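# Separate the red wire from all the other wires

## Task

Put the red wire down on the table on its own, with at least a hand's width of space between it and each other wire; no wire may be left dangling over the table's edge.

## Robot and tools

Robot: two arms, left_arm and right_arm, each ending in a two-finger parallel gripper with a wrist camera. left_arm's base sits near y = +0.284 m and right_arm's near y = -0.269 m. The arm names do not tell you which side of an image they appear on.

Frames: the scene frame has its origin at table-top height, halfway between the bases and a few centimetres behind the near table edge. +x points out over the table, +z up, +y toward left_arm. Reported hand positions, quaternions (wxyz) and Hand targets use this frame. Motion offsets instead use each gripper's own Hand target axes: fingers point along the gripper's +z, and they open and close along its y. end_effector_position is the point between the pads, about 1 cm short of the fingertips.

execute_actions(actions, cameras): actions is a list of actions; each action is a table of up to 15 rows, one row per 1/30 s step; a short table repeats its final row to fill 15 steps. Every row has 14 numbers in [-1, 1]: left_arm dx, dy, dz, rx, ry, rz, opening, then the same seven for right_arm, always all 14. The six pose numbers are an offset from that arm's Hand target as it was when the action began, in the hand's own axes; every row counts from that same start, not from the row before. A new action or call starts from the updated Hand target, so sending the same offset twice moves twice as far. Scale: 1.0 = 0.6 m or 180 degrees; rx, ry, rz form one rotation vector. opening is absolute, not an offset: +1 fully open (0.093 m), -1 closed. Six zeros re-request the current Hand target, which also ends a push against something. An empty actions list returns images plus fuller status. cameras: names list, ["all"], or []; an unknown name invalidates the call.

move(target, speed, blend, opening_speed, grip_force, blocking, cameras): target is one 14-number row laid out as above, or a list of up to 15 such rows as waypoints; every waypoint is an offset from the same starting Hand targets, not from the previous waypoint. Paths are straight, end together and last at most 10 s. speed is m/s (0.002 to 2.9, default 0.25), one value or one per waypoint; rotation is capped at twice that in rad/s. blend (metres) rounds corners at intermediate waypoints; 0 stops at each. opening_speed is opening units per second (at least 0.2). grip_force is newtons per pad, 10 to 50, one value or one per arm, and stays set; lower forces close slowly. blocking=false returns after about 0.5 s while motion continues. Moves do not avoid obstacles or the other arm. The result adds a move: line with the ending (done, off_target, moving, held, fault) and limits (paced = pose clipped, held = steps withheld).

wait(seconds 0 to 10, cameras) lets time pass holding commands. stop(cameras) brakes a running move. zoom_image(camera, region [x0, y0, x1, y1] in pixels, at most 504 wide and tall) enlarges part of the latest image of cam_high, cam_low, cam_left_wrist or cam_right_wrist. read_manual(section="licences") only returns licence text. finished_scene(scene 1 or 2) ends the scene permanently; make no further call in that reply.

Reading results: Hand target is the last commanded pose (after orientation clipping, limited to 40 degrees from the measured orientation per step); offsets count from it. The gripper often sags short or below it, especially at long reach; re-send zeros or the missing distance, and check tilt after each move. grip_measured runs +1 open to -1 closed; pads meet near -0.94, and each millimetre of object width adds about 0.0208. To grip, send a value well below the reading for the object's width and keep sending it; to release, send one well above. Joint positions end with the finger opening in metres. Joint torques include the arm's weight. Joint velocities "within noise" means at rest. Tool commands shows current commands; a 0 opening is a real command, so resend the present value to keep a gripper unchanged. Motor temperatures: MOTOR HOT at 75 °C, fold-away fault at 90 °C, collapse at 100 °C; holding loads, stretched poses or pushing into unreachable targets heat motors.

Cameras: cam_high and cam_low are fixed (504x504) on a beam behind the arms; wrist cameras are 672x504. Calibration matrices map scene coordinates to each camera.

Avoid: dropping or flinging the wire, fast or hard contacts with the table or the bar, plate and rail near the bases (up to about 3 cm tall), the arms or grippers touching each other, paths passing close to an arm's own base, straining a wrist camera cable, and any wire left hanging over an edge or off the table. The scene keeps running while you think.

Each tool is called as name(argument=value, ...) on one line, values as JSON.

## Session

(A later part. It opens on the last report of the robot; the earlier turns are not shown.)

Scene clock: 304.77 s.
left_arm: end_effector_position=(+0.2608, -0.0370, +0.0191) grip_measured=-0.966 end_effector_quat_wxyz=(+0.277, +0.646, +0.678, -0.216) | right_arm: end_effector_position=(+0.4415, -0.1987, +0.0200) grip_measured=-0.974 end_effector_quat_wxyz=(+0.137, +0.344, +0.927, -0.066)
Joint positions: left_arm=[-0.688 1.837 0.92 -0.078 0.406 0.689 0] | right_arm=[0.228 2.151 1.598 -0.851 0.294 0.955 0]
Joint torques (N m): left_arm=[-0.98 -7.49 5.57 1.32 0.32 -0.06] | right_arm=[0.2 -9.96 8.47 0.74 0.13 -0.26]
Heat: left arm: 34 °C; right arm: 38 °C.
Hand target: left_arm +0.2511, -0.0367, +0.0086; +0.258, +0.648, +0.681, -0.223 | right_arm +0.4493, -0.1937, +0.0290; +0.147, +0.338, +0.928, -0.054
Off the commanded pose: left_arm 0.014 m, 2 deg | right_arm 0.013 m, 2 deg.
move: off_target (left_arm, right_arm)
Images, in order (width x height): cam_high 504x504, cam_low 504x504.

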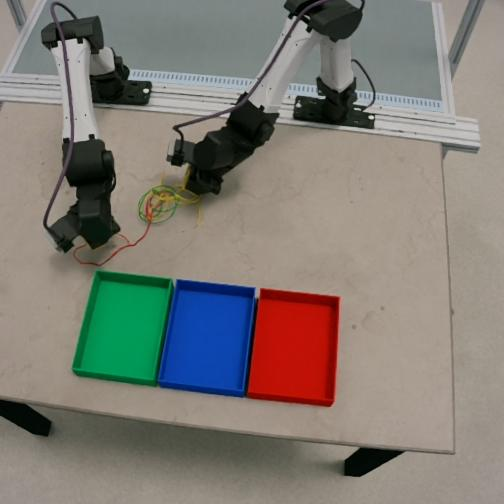

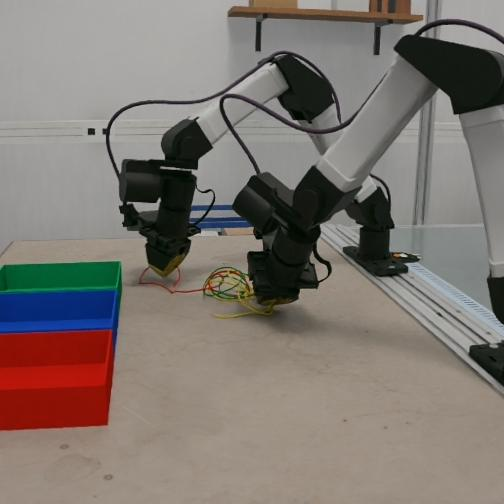

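move(target=[[0,0,0,0,0,0,-1,0,0,0,0,0,0,-0.5],[0,0,0,0,0,0,-1,-0.0258,0,-0.0793,0,0,0,-0.5],[0,0,0,0,0,0,-1,0.1247,-0.0037,-0.1650,-0.0343,-0.022,-0.1057,-0.5]], speed=[0.1,0.15,0.2], blend=[0,0.02,0], cameras=["cam_right_wrist"])

zoom_image(camera="cam_right_wrist", region=[100, 150, 400, 420])

Scene clock: 308.07 s.
left_arm: end_effector_position=(+0.2607, -0.0369, +0.0190) grip_measured=-0.966 end_effector_quat_wxyz=(+0.276, +0.646, +0.678, -0.216) | right_arm: end_effector_position=(+0.3678, -0.1291, +0.0851) grip_measured=-0.501 end_effector_quat_wxyz=(+0.160, +0.174, +0.970, -0.047)
Joint positions: left_arm=[-0.688 1.837 0.92 -0.078 0.406 0.689 0] | right_arm=[0.456 1.852 1.409 -0.919 0.302 0.821 0.021]
Joint torques (N m): left_arm=[-0.98 -7.47 5.56 1.32 0.31 -0.06] | right_arm=[0.29 -10.92 5.61 1.04 0.46 -0.26]
Motor temperatures (°C): left_arm=[20 34 31 28 22 20 23] | right_arm=[17 33 37 23 18 20 22]
Heat: left arm: 34 °C; right arm: 37 °C.
Hand target: left_arm +0.2511, -0.0367, +0.0086; +0.258, +0.648, +0.681, -0.223 | right_arm +0.3700, -0.1298, +0.1000; +0.186, +0.170, +0.967, -0.039
Off the commanded pose: left_arm 0.014 m, 2 deg | right_arm 0.015 m, 3 deg.
move: off_target (left_arm, right_arm)
camera_calibration:
cam_right_wrist: T_world_to_cam=[[-0.344451, -0.937957, 0.0398742, 0.00329027], [-0.929737, 0.346705, 0.124034, 0.413591], [-0.130163, 0.00565121, -0.991476, 0.222005], [0, 0, 0, 1]] pos_world=[0.414561, -0.141563, 0.168682]
Images, in order (width x height): cam_right_wrist 672x504.

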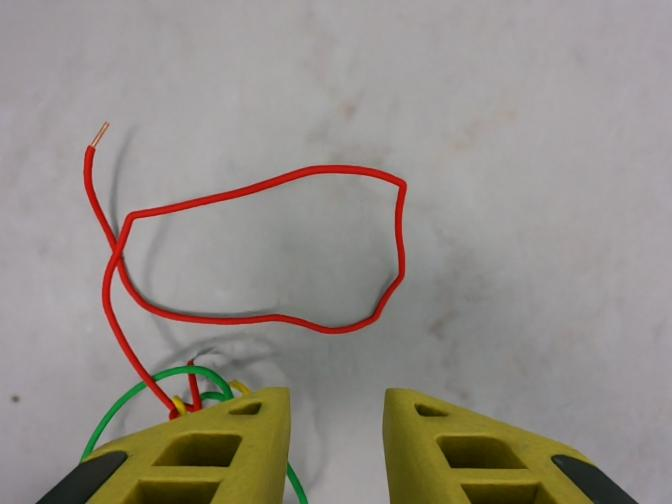

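Scaled by 1.680 from the camera's 672x504 image, which has a finer 960x720 frame.

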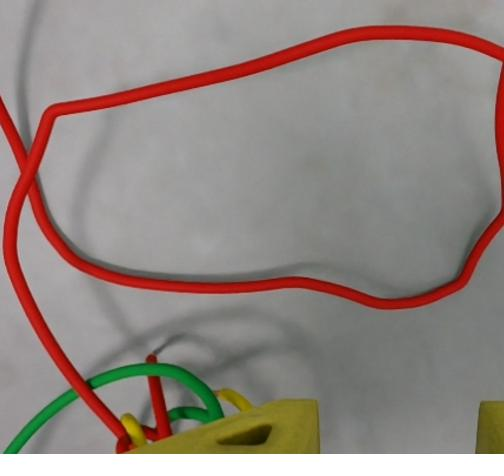

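move(target=[0,0,0,0,0,0,-1,0.0137,0.1467,0.0770,-0.0456,0.042,-0.1134,-0.55], speed=0.2, cameras=["cam_right_wrist"])

Scene clock: 310.70 s.
left_arm: end_effector_position=(+0.2607, -0.0369, +0.0190) grip_measured=-0.966 end_effector_quat_wxyz=(+0.276, +0.646, +0.678, -0.216) | right_arm: end_effector_position=(+0.4049, -0.0615, +0.0509) grip_measured=-0.549 end_effector_quat_wxyz=(+0.122, -0.003, +0.993, -0.001)
Joint positions: left_arm=[-0.688 1.837 0.92 -0.078 0.406 0.689 0] | right_arm=[0.493 2.107 1.651 -0.895 0.154 0.508 0.019]
Joint torques (N m): left_arm=[-0.98 -7.49 5.56 1.33 0.31 -0.07] | right_arm=[0.72 -8.02 9.57 0.89 -0.06 -0.26]
Heat: left arm: 34 °C; right arm: 38 °C.
Hand target: left_arm +0.2511, -0.0367, +0.0086; +0.258, +0.648, +0.681, -0.223 | right_arm +0.4091, -0.0511, +0.0530; +0.124, -0.015, +0.992, +0.008
Off the commanded pose: left_arm 0.014 m, 2 deg | right_arm 0.011 m, 2 deg.
move: off_target (left_arm, right_arm)
camera_calibration:
cam_right_wrist: T_world_to_cam=[[0.0163333, -0.999834, 0.00803022, -0.0673476], [-0.977112, -0.0142574, 0.212249, 0.421383], [-0.212099, -0.0113132, -0.977183, 0.223995], [0, 0, 0, 1]] pos_world=[0.460347, -0.0587945, 0.129987]
Images, in order (width x height): cam_right_wrist 672x504.

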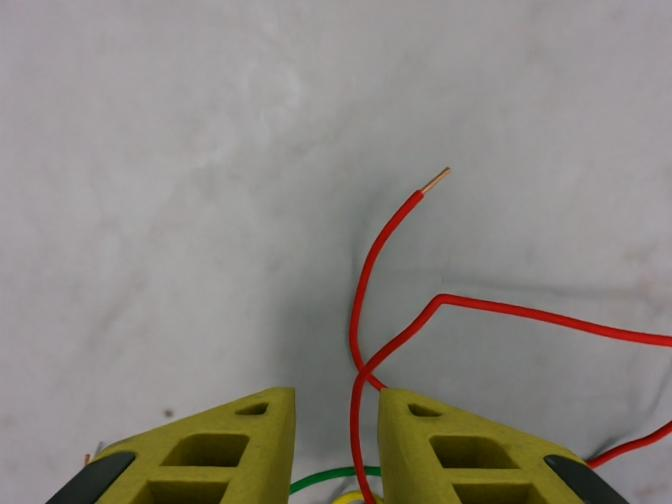

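move(target=[[0,0,0,0,0,0,-1,0.0280,-0.0085,0.0555,0,0,0,-0.55],[0,0,0,0,0,0,-1,0.0280,-0.0085,0.0555,0,0,0,-1],[0,0,0,0,0,0,-1,-0.0535,-0.1095,0.0653,0.034,-0.002,0.1345,-1],[0,0,0,0,0,0,-1,-0.04,-0.309,0.0595,0.0616,-0.003,0.2421,-1]], speed=[0.08,0.08,0.08,0.08], blend=[0,0,0.03,0], cameras=["cam_high","cam_left_wrist","cam_low","cam_right_wrist"])

zoom_image(camera="cam_high", region=[60, 140, 230, 270])

Scene clock: 318.20 s.
left_arm: end_effector_position=(+0.2677, -0.0424, +0.0249) grip_measured=-0.966 end_effector_quat_wxyz=(+0.298, +0.644, +0.671, -0.215) | right_arm: end_effector_position=(+0.4411, -0.2088, +0.0145) grip_measured=-0.974 end_effector_quat_wxyz=(+0.084, +0.343, +0.936, -0.012)
Joint positions: left_arm=[-0.688 1.837 0.92 -0.032 0.404 0.687 0] | right_arm=[0.145 2.162 1.619 -0.877 0.131 0.879 0]
Joint torques (N m): left_arm=[-0.99 -7.68 5.61 0.93 0.32 -0.05] | right_arm=[-2.32 -11.48 4.77 0.96 1.03 -0.02]
Heat: left arm: 34 °C; right arm: 38 °C.
Hand target: left_arm +0.2511, -0.0367, +0.0086; +0.258, +0.648, +0.681, -0.223 | right_arm +0.4470, -0.2349, +0.0217; +0.117, +0.365, +0.923, -0.040
Off the commanded pose: left_arm 0.024 m, 5 deg | right_arm 0.028 m, 6 deg.
move: off_target (left_arm, right_arm); target 2's new opening was sent with right_arm's hand 0.011 m and 2 deg from that target
camera_calibration:
cam_left_wrist: T_world_to_cam=[[-0.99412, -0.0635777, -0.0876489, 0.264223], [-0.0328626, 0.948443, -0.315239, 0.0962584], [0.103172, -0.310505, -0.944956, 0.0668129], [0, 0, 0, 1]] pos_world=[0.25894, -0.0537512, 0.116639]
cam_right_wrist: T_world_to_cam=[[-0.63568, -0.771328, -0.031038, 0.12092], [-0.744799, 0.602253, 0.287342, 0.487519], [-0.202942, 0.205775, -0.957325, 0.235368], [0, 0, 0, 1]] pos_world=[0.487736, -0.248774, 0.0889919]

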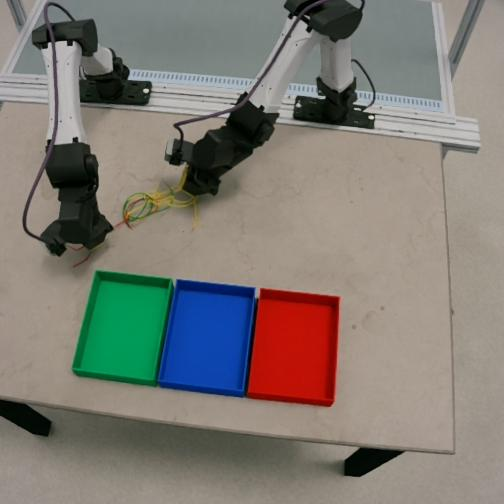

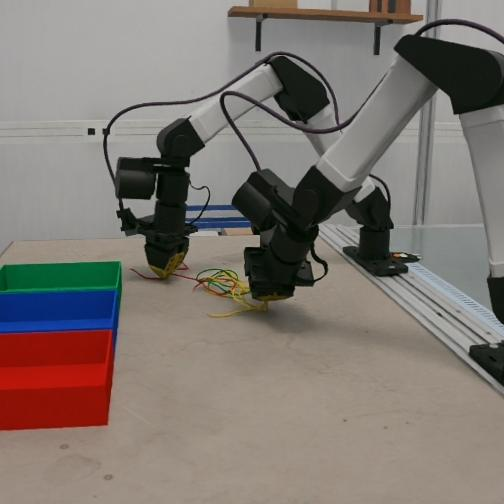

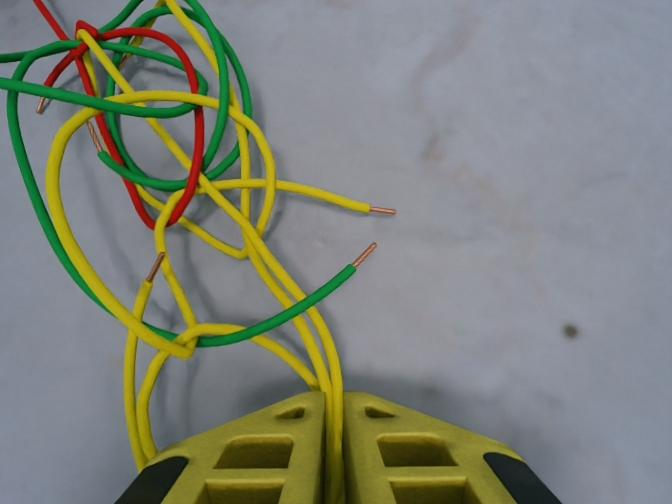

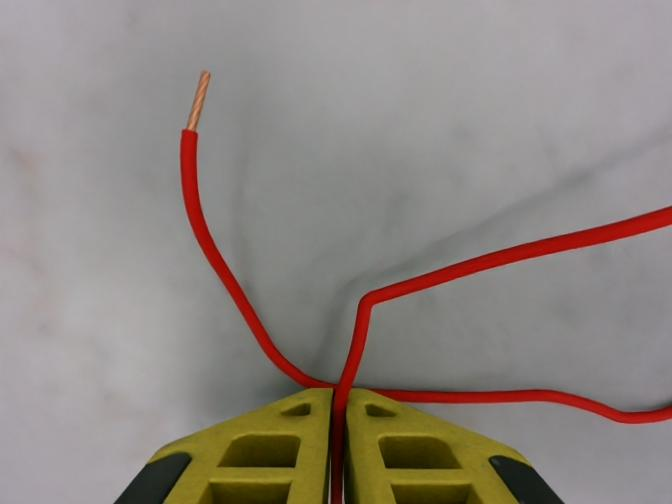

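Scaled by 2.965 from the camera's 504x504 image, which has a finer 720x720 frame.

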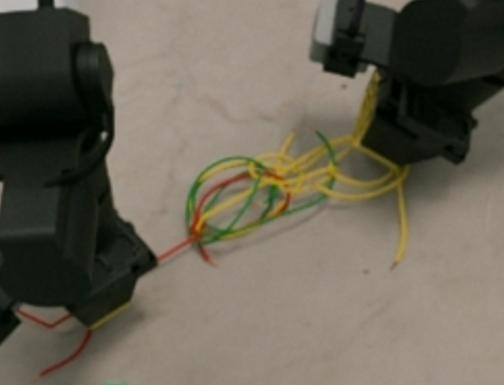

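zoom_image(camera="cam_left_wrist", region=[0, 0, 260, 250])

zoom_image(camera="cam_left_wrist", region=[20, 0, 140, 130])

Scaled by 1.938 from the camera's 672x504 image, which has a finer 960x720 frame.

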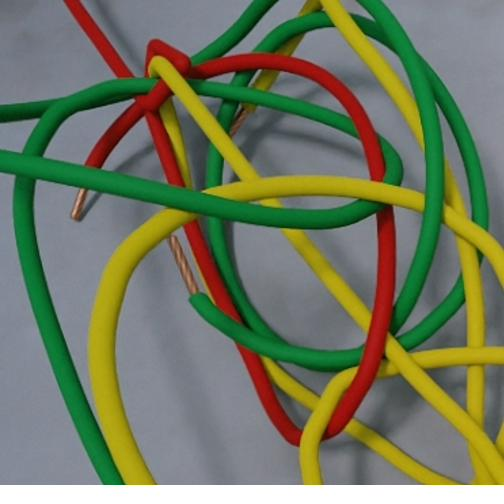

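Scaled by 3.877 from the camera's 672x504 image, which has a finer 960x720 frame.

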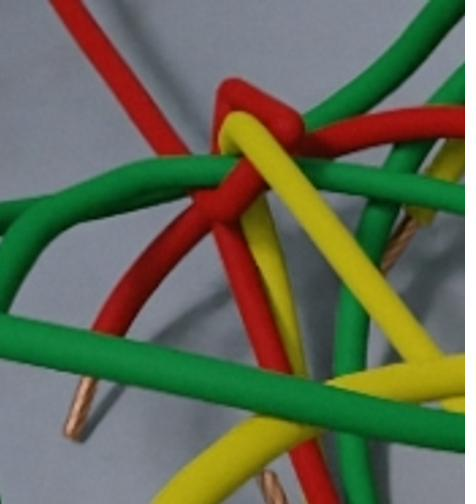

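move(target=[[0,0,0,0,0,0,-1,0,0,0,0,0,0,-1],[0,0,0,0,0,0,-1,0,0,-0.09,0,0,0,-0.5]], speed=[0.1,0.1], cameras=[])

Scene clock: 323.27 s.
left_arm: end_effector_position=(+0.2613, -0.0370, +0.0191) grip_measured=-0.966 end_effector_quat_wxyz=(+0.277, +0.645, +0.679, -0.216) | right_arm: end_effector_position=(+0.4189, -0.2251, +0.0420) grip_measured=-0.501 end_effector_quat_wxyz=(+0.069, +0.355, +0.931, -0.057)
Joint positions: left_arm=[-0.688 1.837 0.92 -0.077 0.404 0.687 0] | right_arm=[0.143 2.105 1.643 -1.032 0.194 0.907 0.021]
Joint torques (N m): left_arm=[-1.01 -7.5 5.57 1.31 0.33 -0.04] | right_arm=[-0.06 -13.23 9.4 0.65 0.39 -0.02]
Heat: left arm: 33 °C; right arm: 37 °C.
Hand target: left_arm +0.2511, -0.0367, +0.0086; +0.258, +0.648, +0.681, -0.223 | right_arm +0.4370, -0.2263, +0.0741; +0.117, +0.365, +0.923, -0.040
Off the commanded pose: left_arm 0.015 m, 2 deg | right_arm 0.037 m, 6 deg.
move: off_target (left_arm, right_arm); target 2's new opening was sent with right_arm's hand 0.039 m and 7 deg from that target
No camera images: "cameras" was empty.

move(target=[0,0,0,0,0,0,-1,0.2130,0.0017,-0.1122,-0.1052,-0.0530,-0.3056,-0.5], speed=0.25, cameras=["cam_right_wrist","cam_left_wrist"])

zoom_image(camera="cam_right_wrist", region=[100, 80, 330, 330])

Scene clock: 326.43 s.
left_arm: end_effector_position=(+0.2612, -0.0369, +0.0191) grip_measured=-0.966 end_effector_quat_wxyz=(+0.277, +0.645, +0.679, -0.216) | right_arm: end_effector_position=(+0.3350, -0.1355, +0.0975) grip_measured=-0.501 end_effector_quat_wxyz=(+0.195, -0.118, +0.974, +0.013)
Joint positions: left_arm=[-0.688 1.837 0.92 -0.077 0.404 0.687 0] | right_arm=[0.404 1.571 1.105 -0.71 0.124 0.176 0.021]
Joint torques (N m): left_arm=[-0.98 -7.49 5.56 1.31 0.33 -0.04] | right_arm=[0.5 -8.29 6 1.52 -0.15 -0.29]
Heat: left arm: 33 °C; right arm: 37 °C.
Hand target: left_arm +0.2511, -0.0366, +0.0086; +0.258, +0.648, +0.681, -0.223 | right_arm +0.3348, -0.1299, +0.1080; +0.215, -0.127, +0.968, +0.028
Off the commanded pose: left_arm 0.015 m, 2 deg | right_arm 0.012 m, 3 deg.
move: off_target (left_arm, right_arm)
camera_calibration:
cam_left_wrist: T_world_to_cam=[[-0.996657, -0.0596064, -0.0558811, 0.257738], [-0.041247, 0.957453, -0.285627, 0.0909436], [0.0705287, -0.282367, -0.95671, 0.0734667], [0, 0, 0, 1]] pos_world=[0.255446, -0.0509668, 0.110665]
cam_right_wrist: T_world_to_cam=[[0.243367, -0.96959, 0.0258359, -0.214281], [-0.96828, -0.24131, 0.0648337, 0.322704], [-0.0566277, -0.0407947, -0.997562, 0.199726], [0, 0, 0, 1]] pos_world=[0.375927, -0.121746, 0.183853]
Images, in order (width x height): cam_left_wrist 672x504, cam_right_wrist 672x504.

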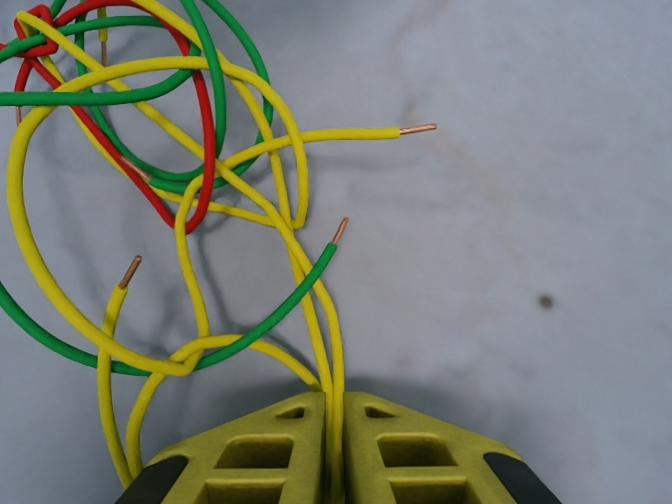

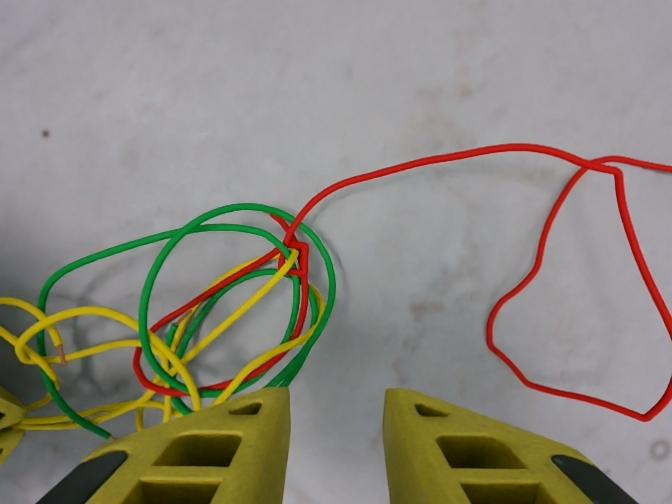

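Scaled by 2.016 from the camera's 672x504 image, which has a finer 960x720 frame.

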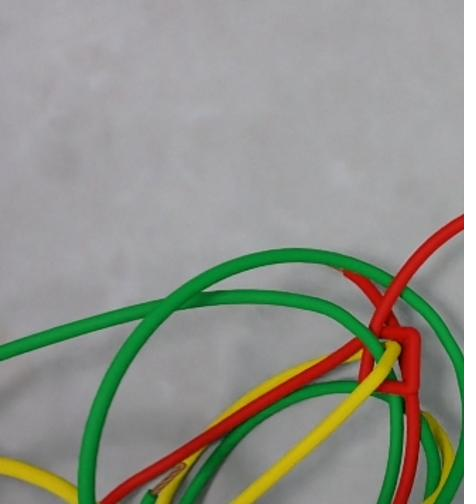

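zoom_image(camera="cam_right_wrist", region=[255, 195, 345, 295])

zoom_image(camera="cam_right_wrist", region=[120, 230, 340, 420])

Scaled by 5.040 from the camera's 672x504 image, which has a finer 960x720 frame.

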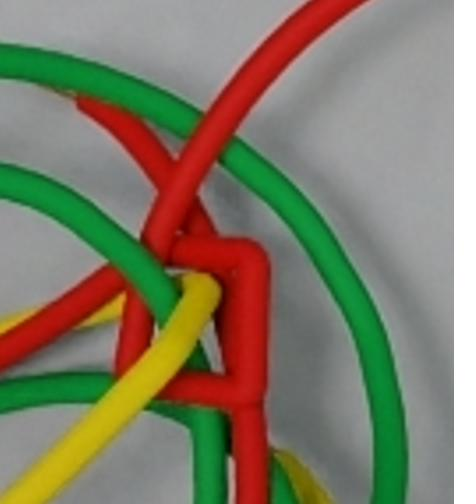

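Scaled by 2.291 from the camera's 672x504 image, which has a finer 960x720 frame.

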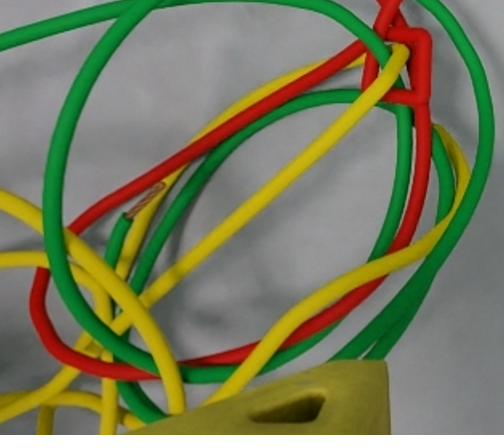

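move(target=[0,0,0,0,0,0,-1,-0.0432,0.0125,0.1325,0.0706,0.0556,0.151,-0.6], speed=0.2, cameras=["cam_right_wrist"])

Scene clock: 331.27 s.
left_arm: end_effector_position=(+0.2612, -0.0369, +0.0191) grip_measured=-0.966 end_effector_quat_wxyz=(+0.277, +0.645, +0.679, -0.216) | right_arm: end_effector_position=(+0.3807, -0.1131, +0.0435) grip_measured=-0.599 end_effector_quat_wxyz=(+0.119, +0.121, +0.985, -0.036)
Joint positions: left_arm=[-0.688 1.837 0.92 -0.077 0.404 0.687 0] | right_arm=[0.442 1.993 1.453 -0.863 0.224 0.708 0.016]
Joint torques (N m): left_arm=[-0.99 -7.5 5.56 1.32 0.33 -0.04] | right_arm=[0.84 -7.08 9.26 0.72 0.4 0.03]
Heat: left arm: 33 °C; right arm: 37 °C.
Hand target: left_arm +0.2511, -0.0366, +0.0086; +0.258, +0.648, +0.681, -0.223 | right_arm +0.3880, -0.1079, +0.0470; +0.130, +0.125, +0.983, -0.039
Off the commanded pose: left_arm 0.015 m, 2 deg | right_arm 0.010 m, 1 deg.
move: off_target (left_arm)
camera_calibration:
cam_right_wrist: T_world_to_cam=[[-0.237255, -0.970287, 0.0474706, -0.0204305], [-0.94723, 0.241907, 0.210326, 0.416192], [-0.21556, 0.00493533, -0.976478, 0.214173], [0, 0, 0, 1]] pos_world=[0.43555, -0.12156, 0.122569]
Images, in order (width x height): cam_right_wrist 672x504.

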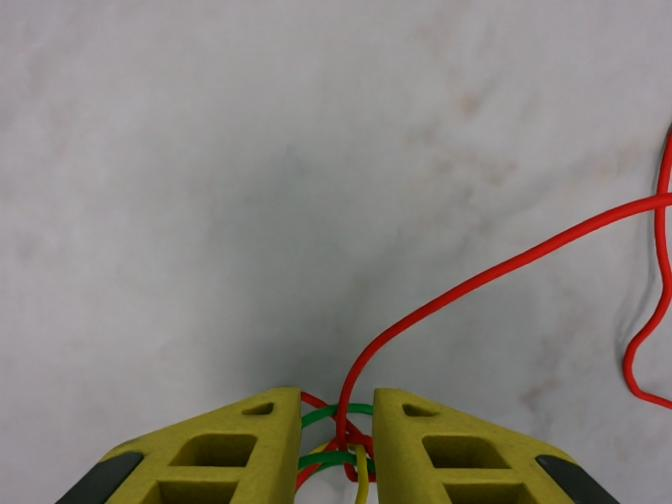

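move(target=[[0,0,0,0,0,0,-1,0.0208,-0.0045,0.0448,0,0,0,-0.6],[0,0,0,0,0,0,-1,0.0208,-0.0045,0.0448,0,0,0,-1],[0,0,0,0,0,0,-1,-0.1613,0.07,0.074,0,0,0,-1]], speed=[0.08,0.08,0.08], cameras=["cam_left_wrist","cam_high"])

zoom_image(camera="cam_left_wrist", region=[0, 0, 260, 250])

Scene clock: 335.57 s.
left_arm: end_effector_position=(+0.2762, -0.0414, +0.0257) grip_measured=-0.966 end_effector_quat_wxyz=(+0.310, +0.639, +0.676, -0.196) | right_arm: end_effector_position=(+0.4623, -0.0919, +0.0227) grip_measured=-0.974 end_effector_quat_wxyz=(+0.071, +0.116, +0.990, -0.048)
Joint positions: left_arm=[-0.688 1.837 0.92 -0.009 0.364 0.682 0] | right_arm=[0.389 2.443 2.127 -1.171 0.184 0.656 0]
Joint torques (N m): left_arm=[-0.95 -7.8 5.61 0.76 0.65 -0.02] | right_arm=[-1.74 -9.87 10.61 1.48 0.67 -0.28]
Heat: left arm: 33 °C; right arm: 38 °C.
Hand target: left_arm +0.2511, -0.0367, +0.0086; +0.258, +0.648, +0.681, -0.223 | right_arm +0.5003, -0.0950, +0.0282; +0.130, +0.125, +0.983, -0.039
Off the commanded pose: left_arm 0.031 m, 7 deg | right_arm 0.038 m, 7 deg.
move: off_target (left_arm, right_arm)
camera_calibration:
cam_left_wrist: T_world_to_cam=[[-0.988352, -0.0906316, -0.122256, 0.270883], [-0.0490518, 0.950173, -0.30784, 0.100138], [0.144064, -0.298258, -0.943551, 0.0561109], [0, 0, 0, 1]] pos_world=[0.264557, -0.0538621, 0.116887]
Images, in order (width x height): cam_high 504x504, cam_left_wrist 672x504.

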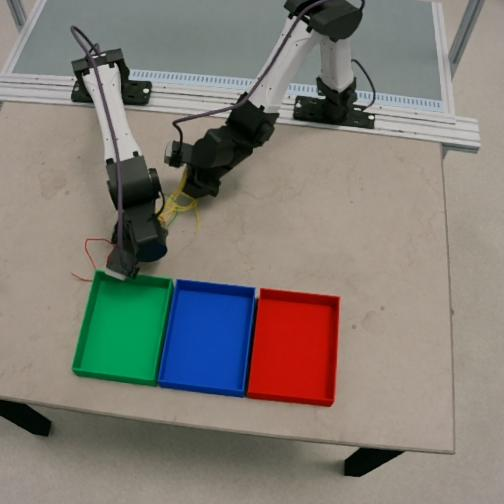

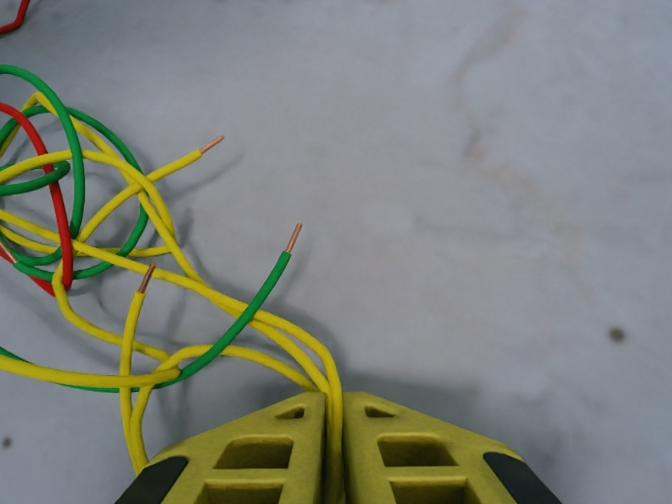

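Scaled by 1.938 from the camera's 672x504 image, which has a finer 960x720 frame.

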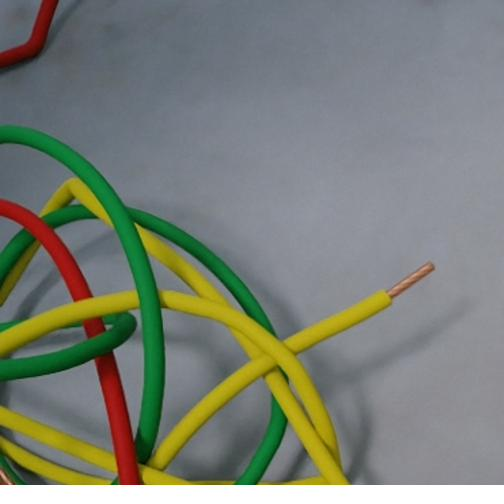

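move(target=[0.0710,-0.0902,-0.0683,0,0,0,-1,0,0,0,0,0,0,-1], speed=0.05, cameras=["cam_left_wrist","cam_high","cam_low"])

zoom_image(camera="cam_low", region=[120, 230, 300, 330])

Scene clock: 338.97 s.
left_arm: end_effector_position=(+0.2380, +0.0030, +0.0319) grip_measured=-0.966 end_effector_quat_wxyz=(+0.339, +0.630, +0.674, -0.183) | right_arm: end_effector_position=(+0.4395, -0.0866, +0.0208) grip_measured=-0.974 end_effector_quat_wxyz=(+0.020, +0.109, +0.993, -0.039)
Joint positions: left_arm=[-0.676 1.601 0.631 0.103 0.343 0.681 0] | right_arm=[0.395 2.443 2.127 -1.249 0.116 0.656 0]
Joint torques (N m): left_arm=[-1.1 -8.51 3.17 0.2 0.86 0.03] | right_arm=[-2.19 -10.52 10.52 1.9 1.37 -0.18]
Heat: left arm: 33 °C; right arm: 38 °C.
Hand target: left_arm +0.1935, +0.0189, +0.0111; +0.258, +0.648, +0.681, -0.223 | right_arm +0.5003, -0.0951, +0.0282; +0.131, +0.125, +0.983, -0.039
Off the commanded pose: left_arm 0.052 m, 11 deg | right_arm 0.062 m, 13 deg.
move: off_target (left_arm, right_arm)
camera_calibration:
cam_left_wrist: T_world_to_cam=[[-0.977379, -0.122891, -0.172127, 0.237024], [-0.059053, 0.940065, -0.335844, 0.0613466], [0.203082, -0.318083, -0.926057, 0.0662439], [0, 0, 0, 1]] pos_world=[0.221832, -0.00747074, 0.122747]
Images, in order (width x height): cam_high 504x504, cam_low 504x504, cam_left_wrist 672x504.

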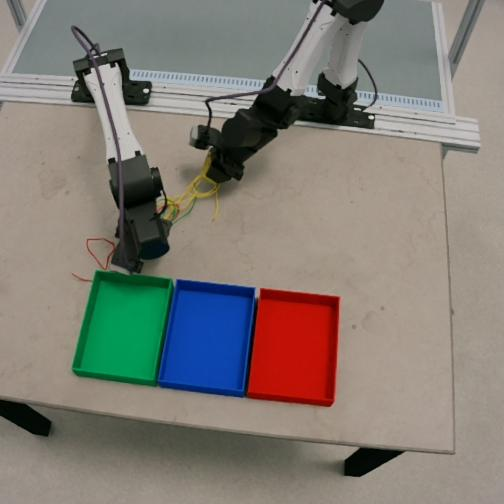

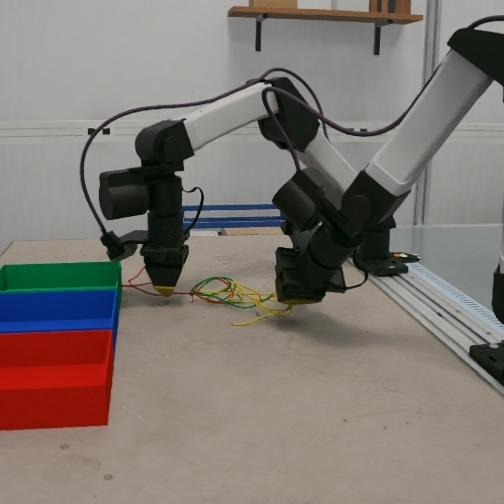

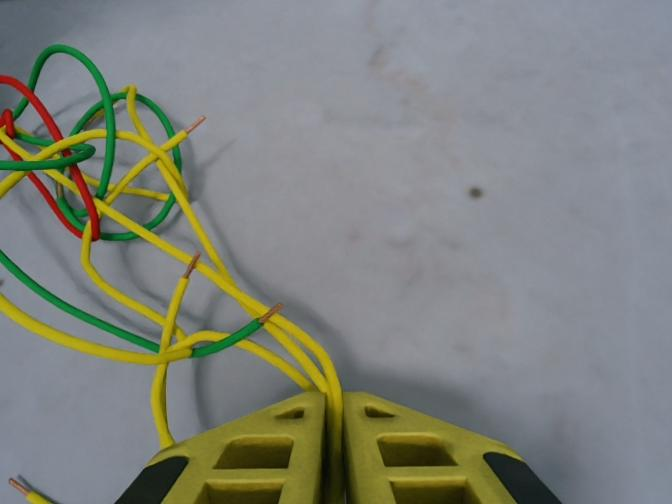

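Scaled by 2.800 from the camera's 504x504 image, which has a finer 720x720 frame.

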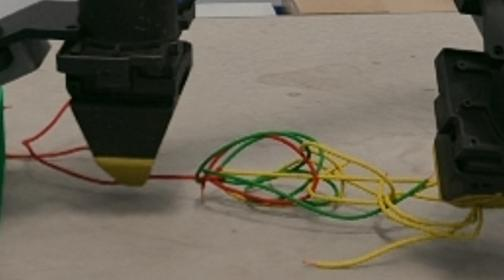

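move(target=[[-0.0425,0.0647,0.0333,0,0,0,-1,0.1015,-0.0118,-0.0145,0,0,0,-1],[-0.0425,0.0647,0.0333,0,0,0,-0.4,0.1015,-0.0118,-0.0145,0,0,0,-1],[-0.0725,0.0947,-0.03,0,0.02,0,-0.4,0.1015,-0.0118,-0.0145,0,0,0,-1],[-0.1418,0.1742,-0.0962,0,0.0556,0,-0.4,0.1015,-0.0118,-0.0145,0,0,0,-1]], speed=[0.08,0.1,0.15,0.2], blend=[0,0,0.02,0], cameras=["cam_left_wrist"])

zoom_image(camera="cam_left_wrist", region=[80, 0, 380, 260])

Scene clock: 349.17 s.
left_arm: end_effector_position=(+0.2920, -0.0014, +0.1119) grip_measured=-0.402 end_effector_quat_wxyz=(+0.196, +0.661, +0.704, -0.170) | right_arm: end_effector_position=(+0.4331, -0.0853, +0.0136) grip_measured=-0.974 end_effector_quat_wxyz=(+0.104, +0.116, +0.987, -0.039)
Joint positions: left_arm=[-0.607 1.779 1.372 -0.795 0.341 0.811 0.026] | right_arm=[0.436 2.276 1.785 -0.94 0.21 0.696 0]
Joint torques (N m): left_arm=[0.13 -8.14 9.18 0.97 0.2 0.14] | right_arm=[0.16 -12.27 4.63 1.12 0.51 0]
Motor temperatures (°C): left_arm=[20 33 31 26 23 20 23] | right_arm=[18 38 39 23 19 20 22]
Heat: left arm: 33 °C; right arm: 39 °C.
Hand target: left_arm +0.2964, -0.0033, +0.1131; +0.198, +0.665, +0.701, -0.166 | right_arm +0.4394, -0.0866, +0.0206; +0.131, +0.125, +0.983, -0.039
Off the commanded pose: left_arm 0.005 m, 1 deg | right_arm 0.010 m, 3 deg.
move: off_target (right_arm); target 2's new opening was sent with left_arm's hand 0.008 m and 3 deg from that target
camera_calibration:
cam_left_wrist: T_world_to_cam=[[-0.998468, -0.0545053, -0.00950371, 0.291081], [-0.0532816, 0.993533, -0.100263, 0.0675744], [0.0149071, -0.0996033, -0.994916, 0.190905], [0, 0, 0, 1]] pos_world=[0.29139, -0.0322572, 0.199475]
Images, in order (width x height): cam_left_wrist 672x504.

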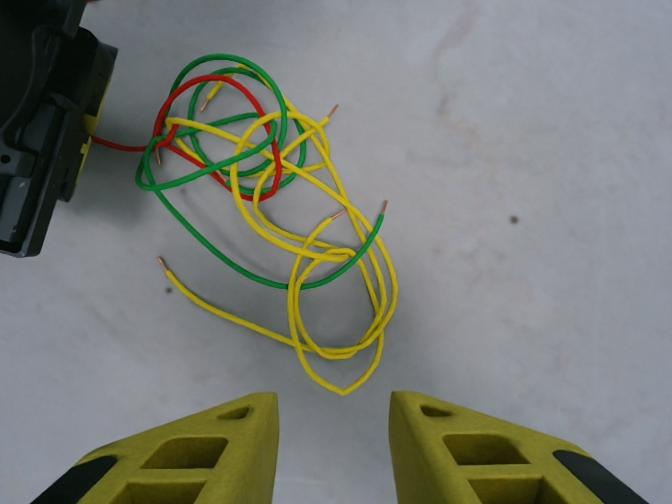

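Scaled by 1.680 from the camera's 672x504 image, which has a finer 960x720 frame.

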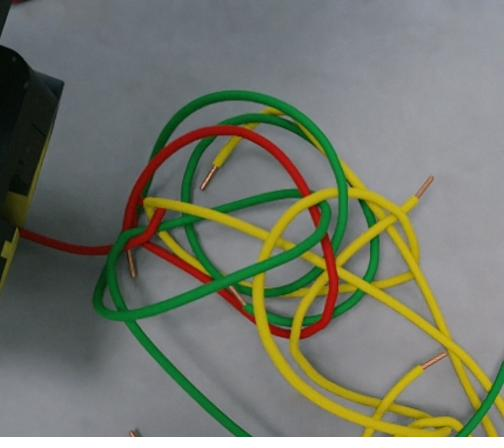

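zoom_image(camera="cam_left_wrist", region=[130, 100, 230, 200])

zoom_image(camera="cam_left_wrist", region=[220, 80, 400, 260])

zoom_image(camera="cam_left_wrist", region=[150, 200, 410, 410])

Scaled by 5.040 from the camera's 672x504 image, which has a finer 960x720 frame.

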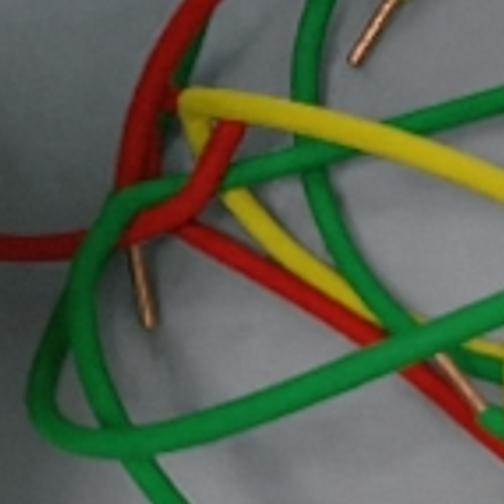

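Scaled by 2.800 from the camera's 672x504 image, which has a finer 960x720 frame.

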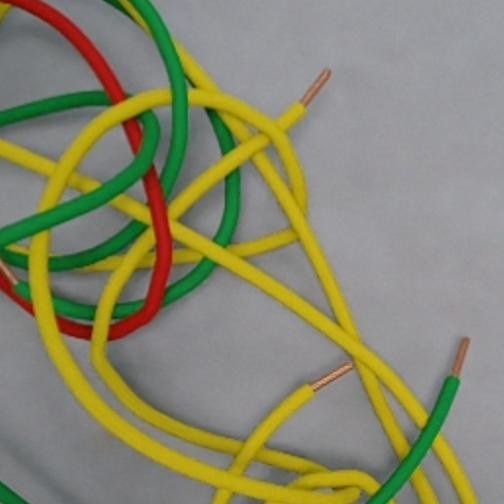

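Scaled by 1.938 from the camera's 672x504 image, which has a finer 960x720 frame.

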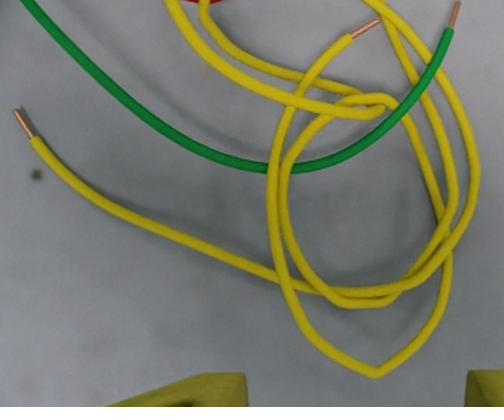

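move(target=[0.0452,0.0943,-0.0553,0,-0.211,0,-0.4,-0.0663,-0.011,-0.241,0,0,0,-1], speed=0.12, cameras=["cam_left_wrist","cam_low"])

zoom_image(camera="cam_left_wrist", region=[180, 60, 480, 360])

zoom_image(camera="cam_low", region=[110, 180, 290, 320])

Scene clock: 355.27 s.
left_arm: end_effector_position=(+0.3516, +0.0404, +0.1361) grip_measured=-0.402 end_effector_quat_wxyz=(+0.419, +0.578, +0.598, -0.365) | right_arm: end_effector_position=(+0.4357, -0.0907, +0.1688) grip_measured=-0.974 end_effector_quat_wxyz=(+0.121, +0.122, +0.984, -0.036)
Joint positions: left_arm=[-0.24 1.779 1.108 -0.221 1.017 0.893 0.026] | right_arm=[0.438 2.274 2.402 -1.525 0.225 0.705 0]
Joint torques (N m): left_arm=[0.24 -8.03 6.15 1.45 0.55 -0.01] | right_arm=[0.9 -8.81 9.16 0.71 0.39 0]
Heat: left arm: 33 °C; right arm: 40 °C.
Hand target: left_arm +0.3499, +0.0401, +0.1301; +0.415, +0.575, +0.598, -0.373 | right_arm +0.4391, -0.0863, +0.1708; +0.130, +0.125, +0.983, -0.039
Off the commanded pose: left_arm 0.006 m, 1 deg | right_arm 0.006 m, 1 deg.
move: done
camera_calibration:
cam_left_wrist: T_world_to_cam=[[-0.997802, -0.0473746, -0.0463295, 0.357531], [-0.00297054, 0.730454, -0.682956, 0.103876], [0.0661963, -0.681317, -0.728989, 0.187531], [0, 0, 0, 1]] pos_world=[0.34464, 0.0688292, 0.224215]
Images, in order (width x height): cam_low 504x504, cam_left_wrist 672x504.

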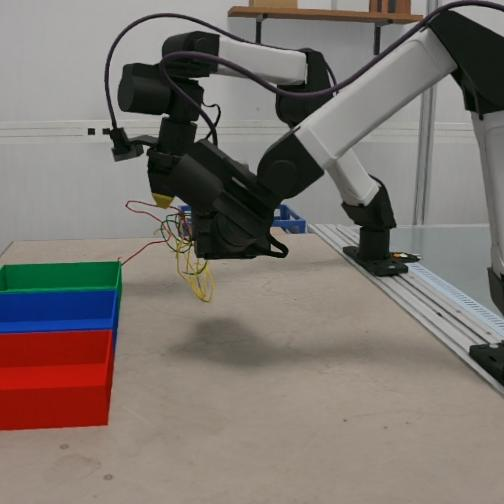

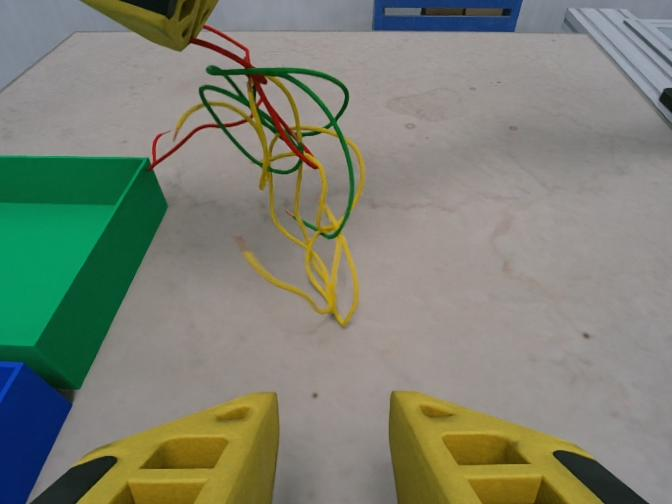

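Scaled by 1.680 from the camera's 672x504 image, which has a finer 960x720 frame.

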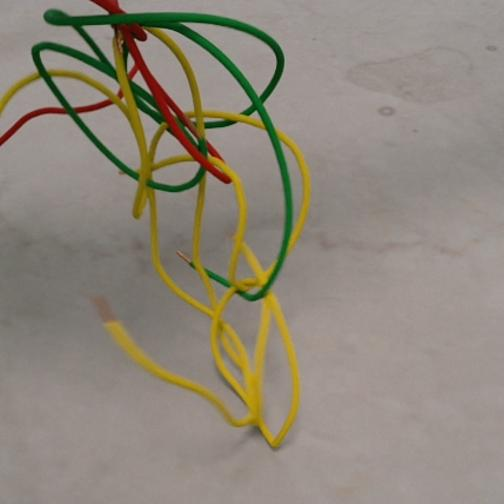

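Scaled by 2.800 from the camera's 504x504 image, which has a finer 720x720 frame.

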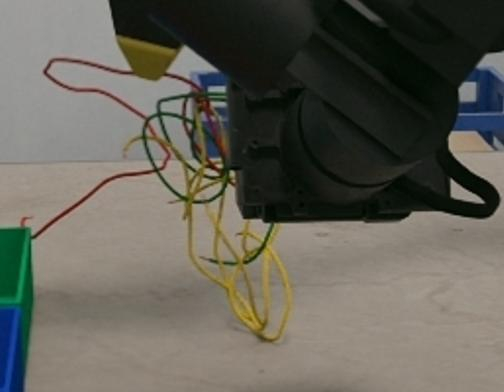

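move(target=[0,0,0,0,0,0,-0.4,-0.0354,-0.006,-0.1285,0,0,0,-1], speed=0.12, cameras=["cam_left_wrist","cam_low"])

zoom_image(camera="cam_left_wrist", region=[180, 0, 480, 330])

zoom_image(camera="cam_low", region=[120, 160, 280, 300])

Scene clock: 357.00 s.
left_arm: end_effector_position=(+0.3516, +0.0404, +0.1363) grip_measured=-0.402 end_effector_quat_wxyz=(+0.419, +0.578, +0.597, -0.365) | right_arm: end_effector_position=(+0.4422, -0.0866, +0.2176) grip_measured=-0.974 end_effector_quat_wxyz=(+0.177, +0.122, +0.977, -0.002)
Joint positions: left_arm=[-0.24 1.779 1.108 -0.22 1.018 0.893 0.026] | right_arm=[0.445 2.243 2.528 -1.551 0.232 0.696 0]
Joint torques (N m): left_arm=[0.25 -8.03 6.15 1.46 0.53 -0.02] | right_arm=[0.91 -13.67 8.51 1.02 0.4 -0.28]
Heat: left arm: 33 °C; right arm: 41 °C.
Hand target: left_arm +0.3499, +0.0401, +0.1301; +0.415, +0.575, +0.598, -0.373 | right_arm +0.4392, -0.0865, +0.2508; +0.131, +0.125, +0.983, -0.039
Off the commanded pose: left_arm 0.006 m, 1 deg | right_arm 0.033 m, 7 deg.
joint sent to its limit (right arm) — joint 4 (wrist pitch), lower limit. The joint targets are off in orientation, not in position.
move: off_target (right_arm)
camera_calibration:
cam_left_wrist: T_world_to_cam=[[-0.99779, -0.0473136, -0.0466565, 0.357701], [-0.0026656, 0.73008, -0.683356, 0.103957], [0.066395, -0.681721, -0.728593, 0.187468], [0, 0, 0, 1]] pos_world=[0.344741, 0.0688281, 0.224316]
Images, in order (width x height): cam_low 504x504, cam_left_wrist 672x504.

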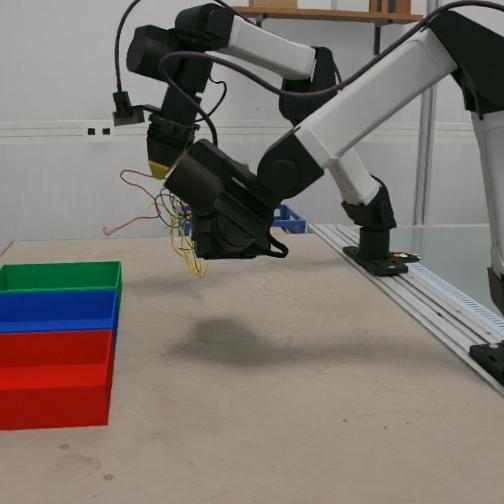

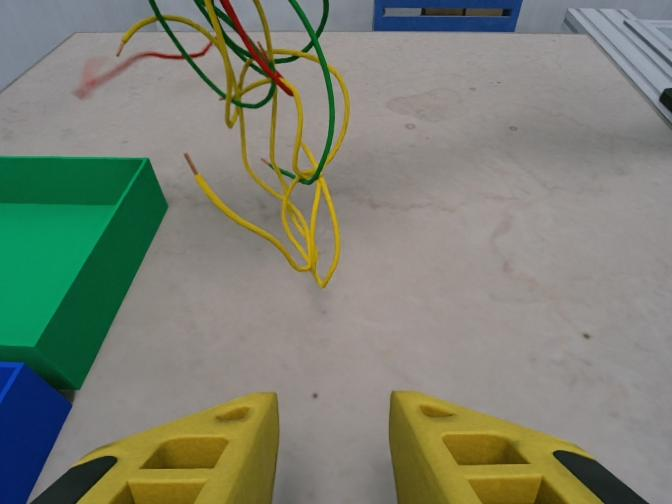

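Scaled by 1.527 from the camera's 672x504 image, which has a finer 960x720 frame.

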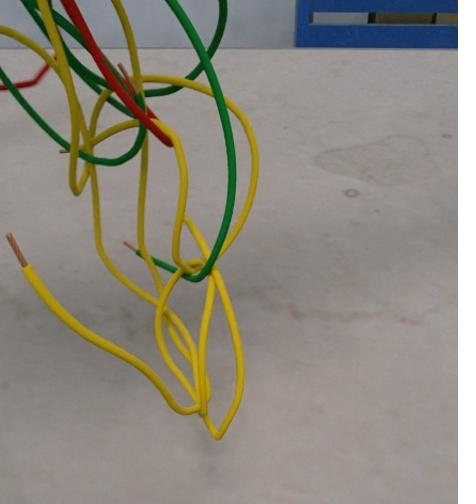

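Scaled by 3.150 from the camera's 504x504 image, which has a finer 720x720 frame.

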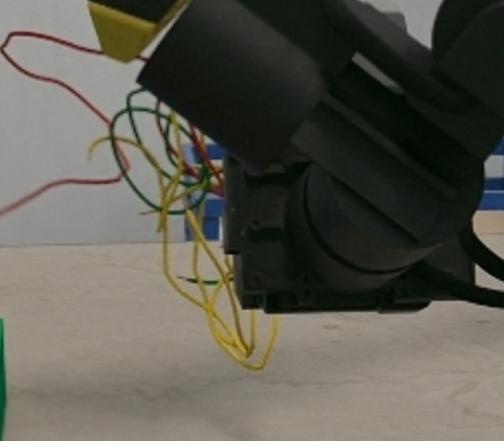

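move(target=[[0.0553,0.0190,0.2645,0,0,0,-0.1,0,0,0,0,0,0,-1],[0.0553,0.0190,0.2645,0,0,0,-1,0,0,0,0,0,0,-1]], speed=0.12, cameras=["cam_left_wrist","cam_low"])

zoom_image(camera="cam_low", region=[120, 160, 280, 300])

Scene clock: 360.07 s.
left_arm: end_effector_position=(+0.3674, -0.0867, +0.0392) grip_measured=-0.969 end_effector_quat_wxyz=(+0.408, +0.574, +0.602, -0.376) | right_arm: end_effector_position=(+0.4422, -0.0867, +0.2175) grip_measured=-0.974 end_effector_quat_wxyz=(+0.177, +0.122, +0.977, -0.002)
Joint positions: left_arm=[-0.514 2.207 1.217 0.332 0.833 0.564 0] | right_arm=[0.445 2.243 2.528 -1.552 0.233 0.696 0]
Joint torques (N m): left_arm=[-0.7 -10.74 8.4 1.84 0.22 -0.04] | right_arm=[0.87 -13.65 8.54 1.01 0.4 -0.28]
Heat: left arm: 33 °C; right arm: 42 °C.
Hand target: left_arm +0.3721, -0.0933, +0.0400; +0.415, +0.575, +0.598, -0.373 | right_arm +0.4391, -0.0865, +0.2508; +0.130, +0.125, +0.983, -0.039
Off the commanded pose: left_arm 0.008 m, 1 deg | right_arm 0.033 m, 7 deg.
joint sent to its limit (right arm) — joint 4 (wrist pitch), lower limit. The joint targets are off in orientation, not in position.
move: off_target (right_arm)
camera_calibration:
cam_left_wrist: T_world_to_cam=[[-0.99907, -0.0409692, -0.0134488, 0.362551], [-0.0207339, 0.729898, -0.683241, 0.137082], [0.0378081, -0.682327, -0.730069, 0.0396276], [0, 0, 0, 1]] pos_world=[0.363558, -0.0581632, 0.127466]
Images, in order (width x height): cam_low 504x504, cam_left_wrist 672x504.

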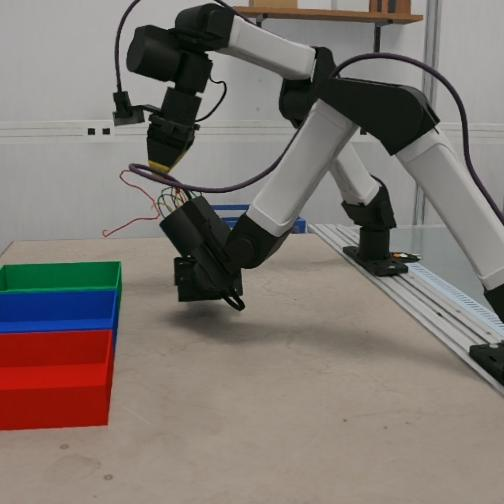

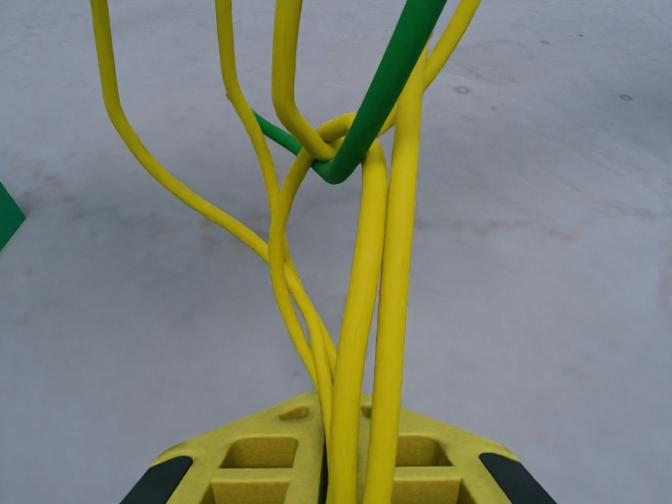

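Scaled by 3.150 from the camera's 504x504 image, which has a finer 720x720 frame.

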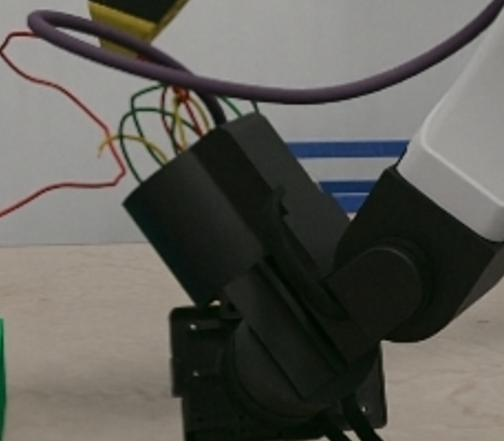

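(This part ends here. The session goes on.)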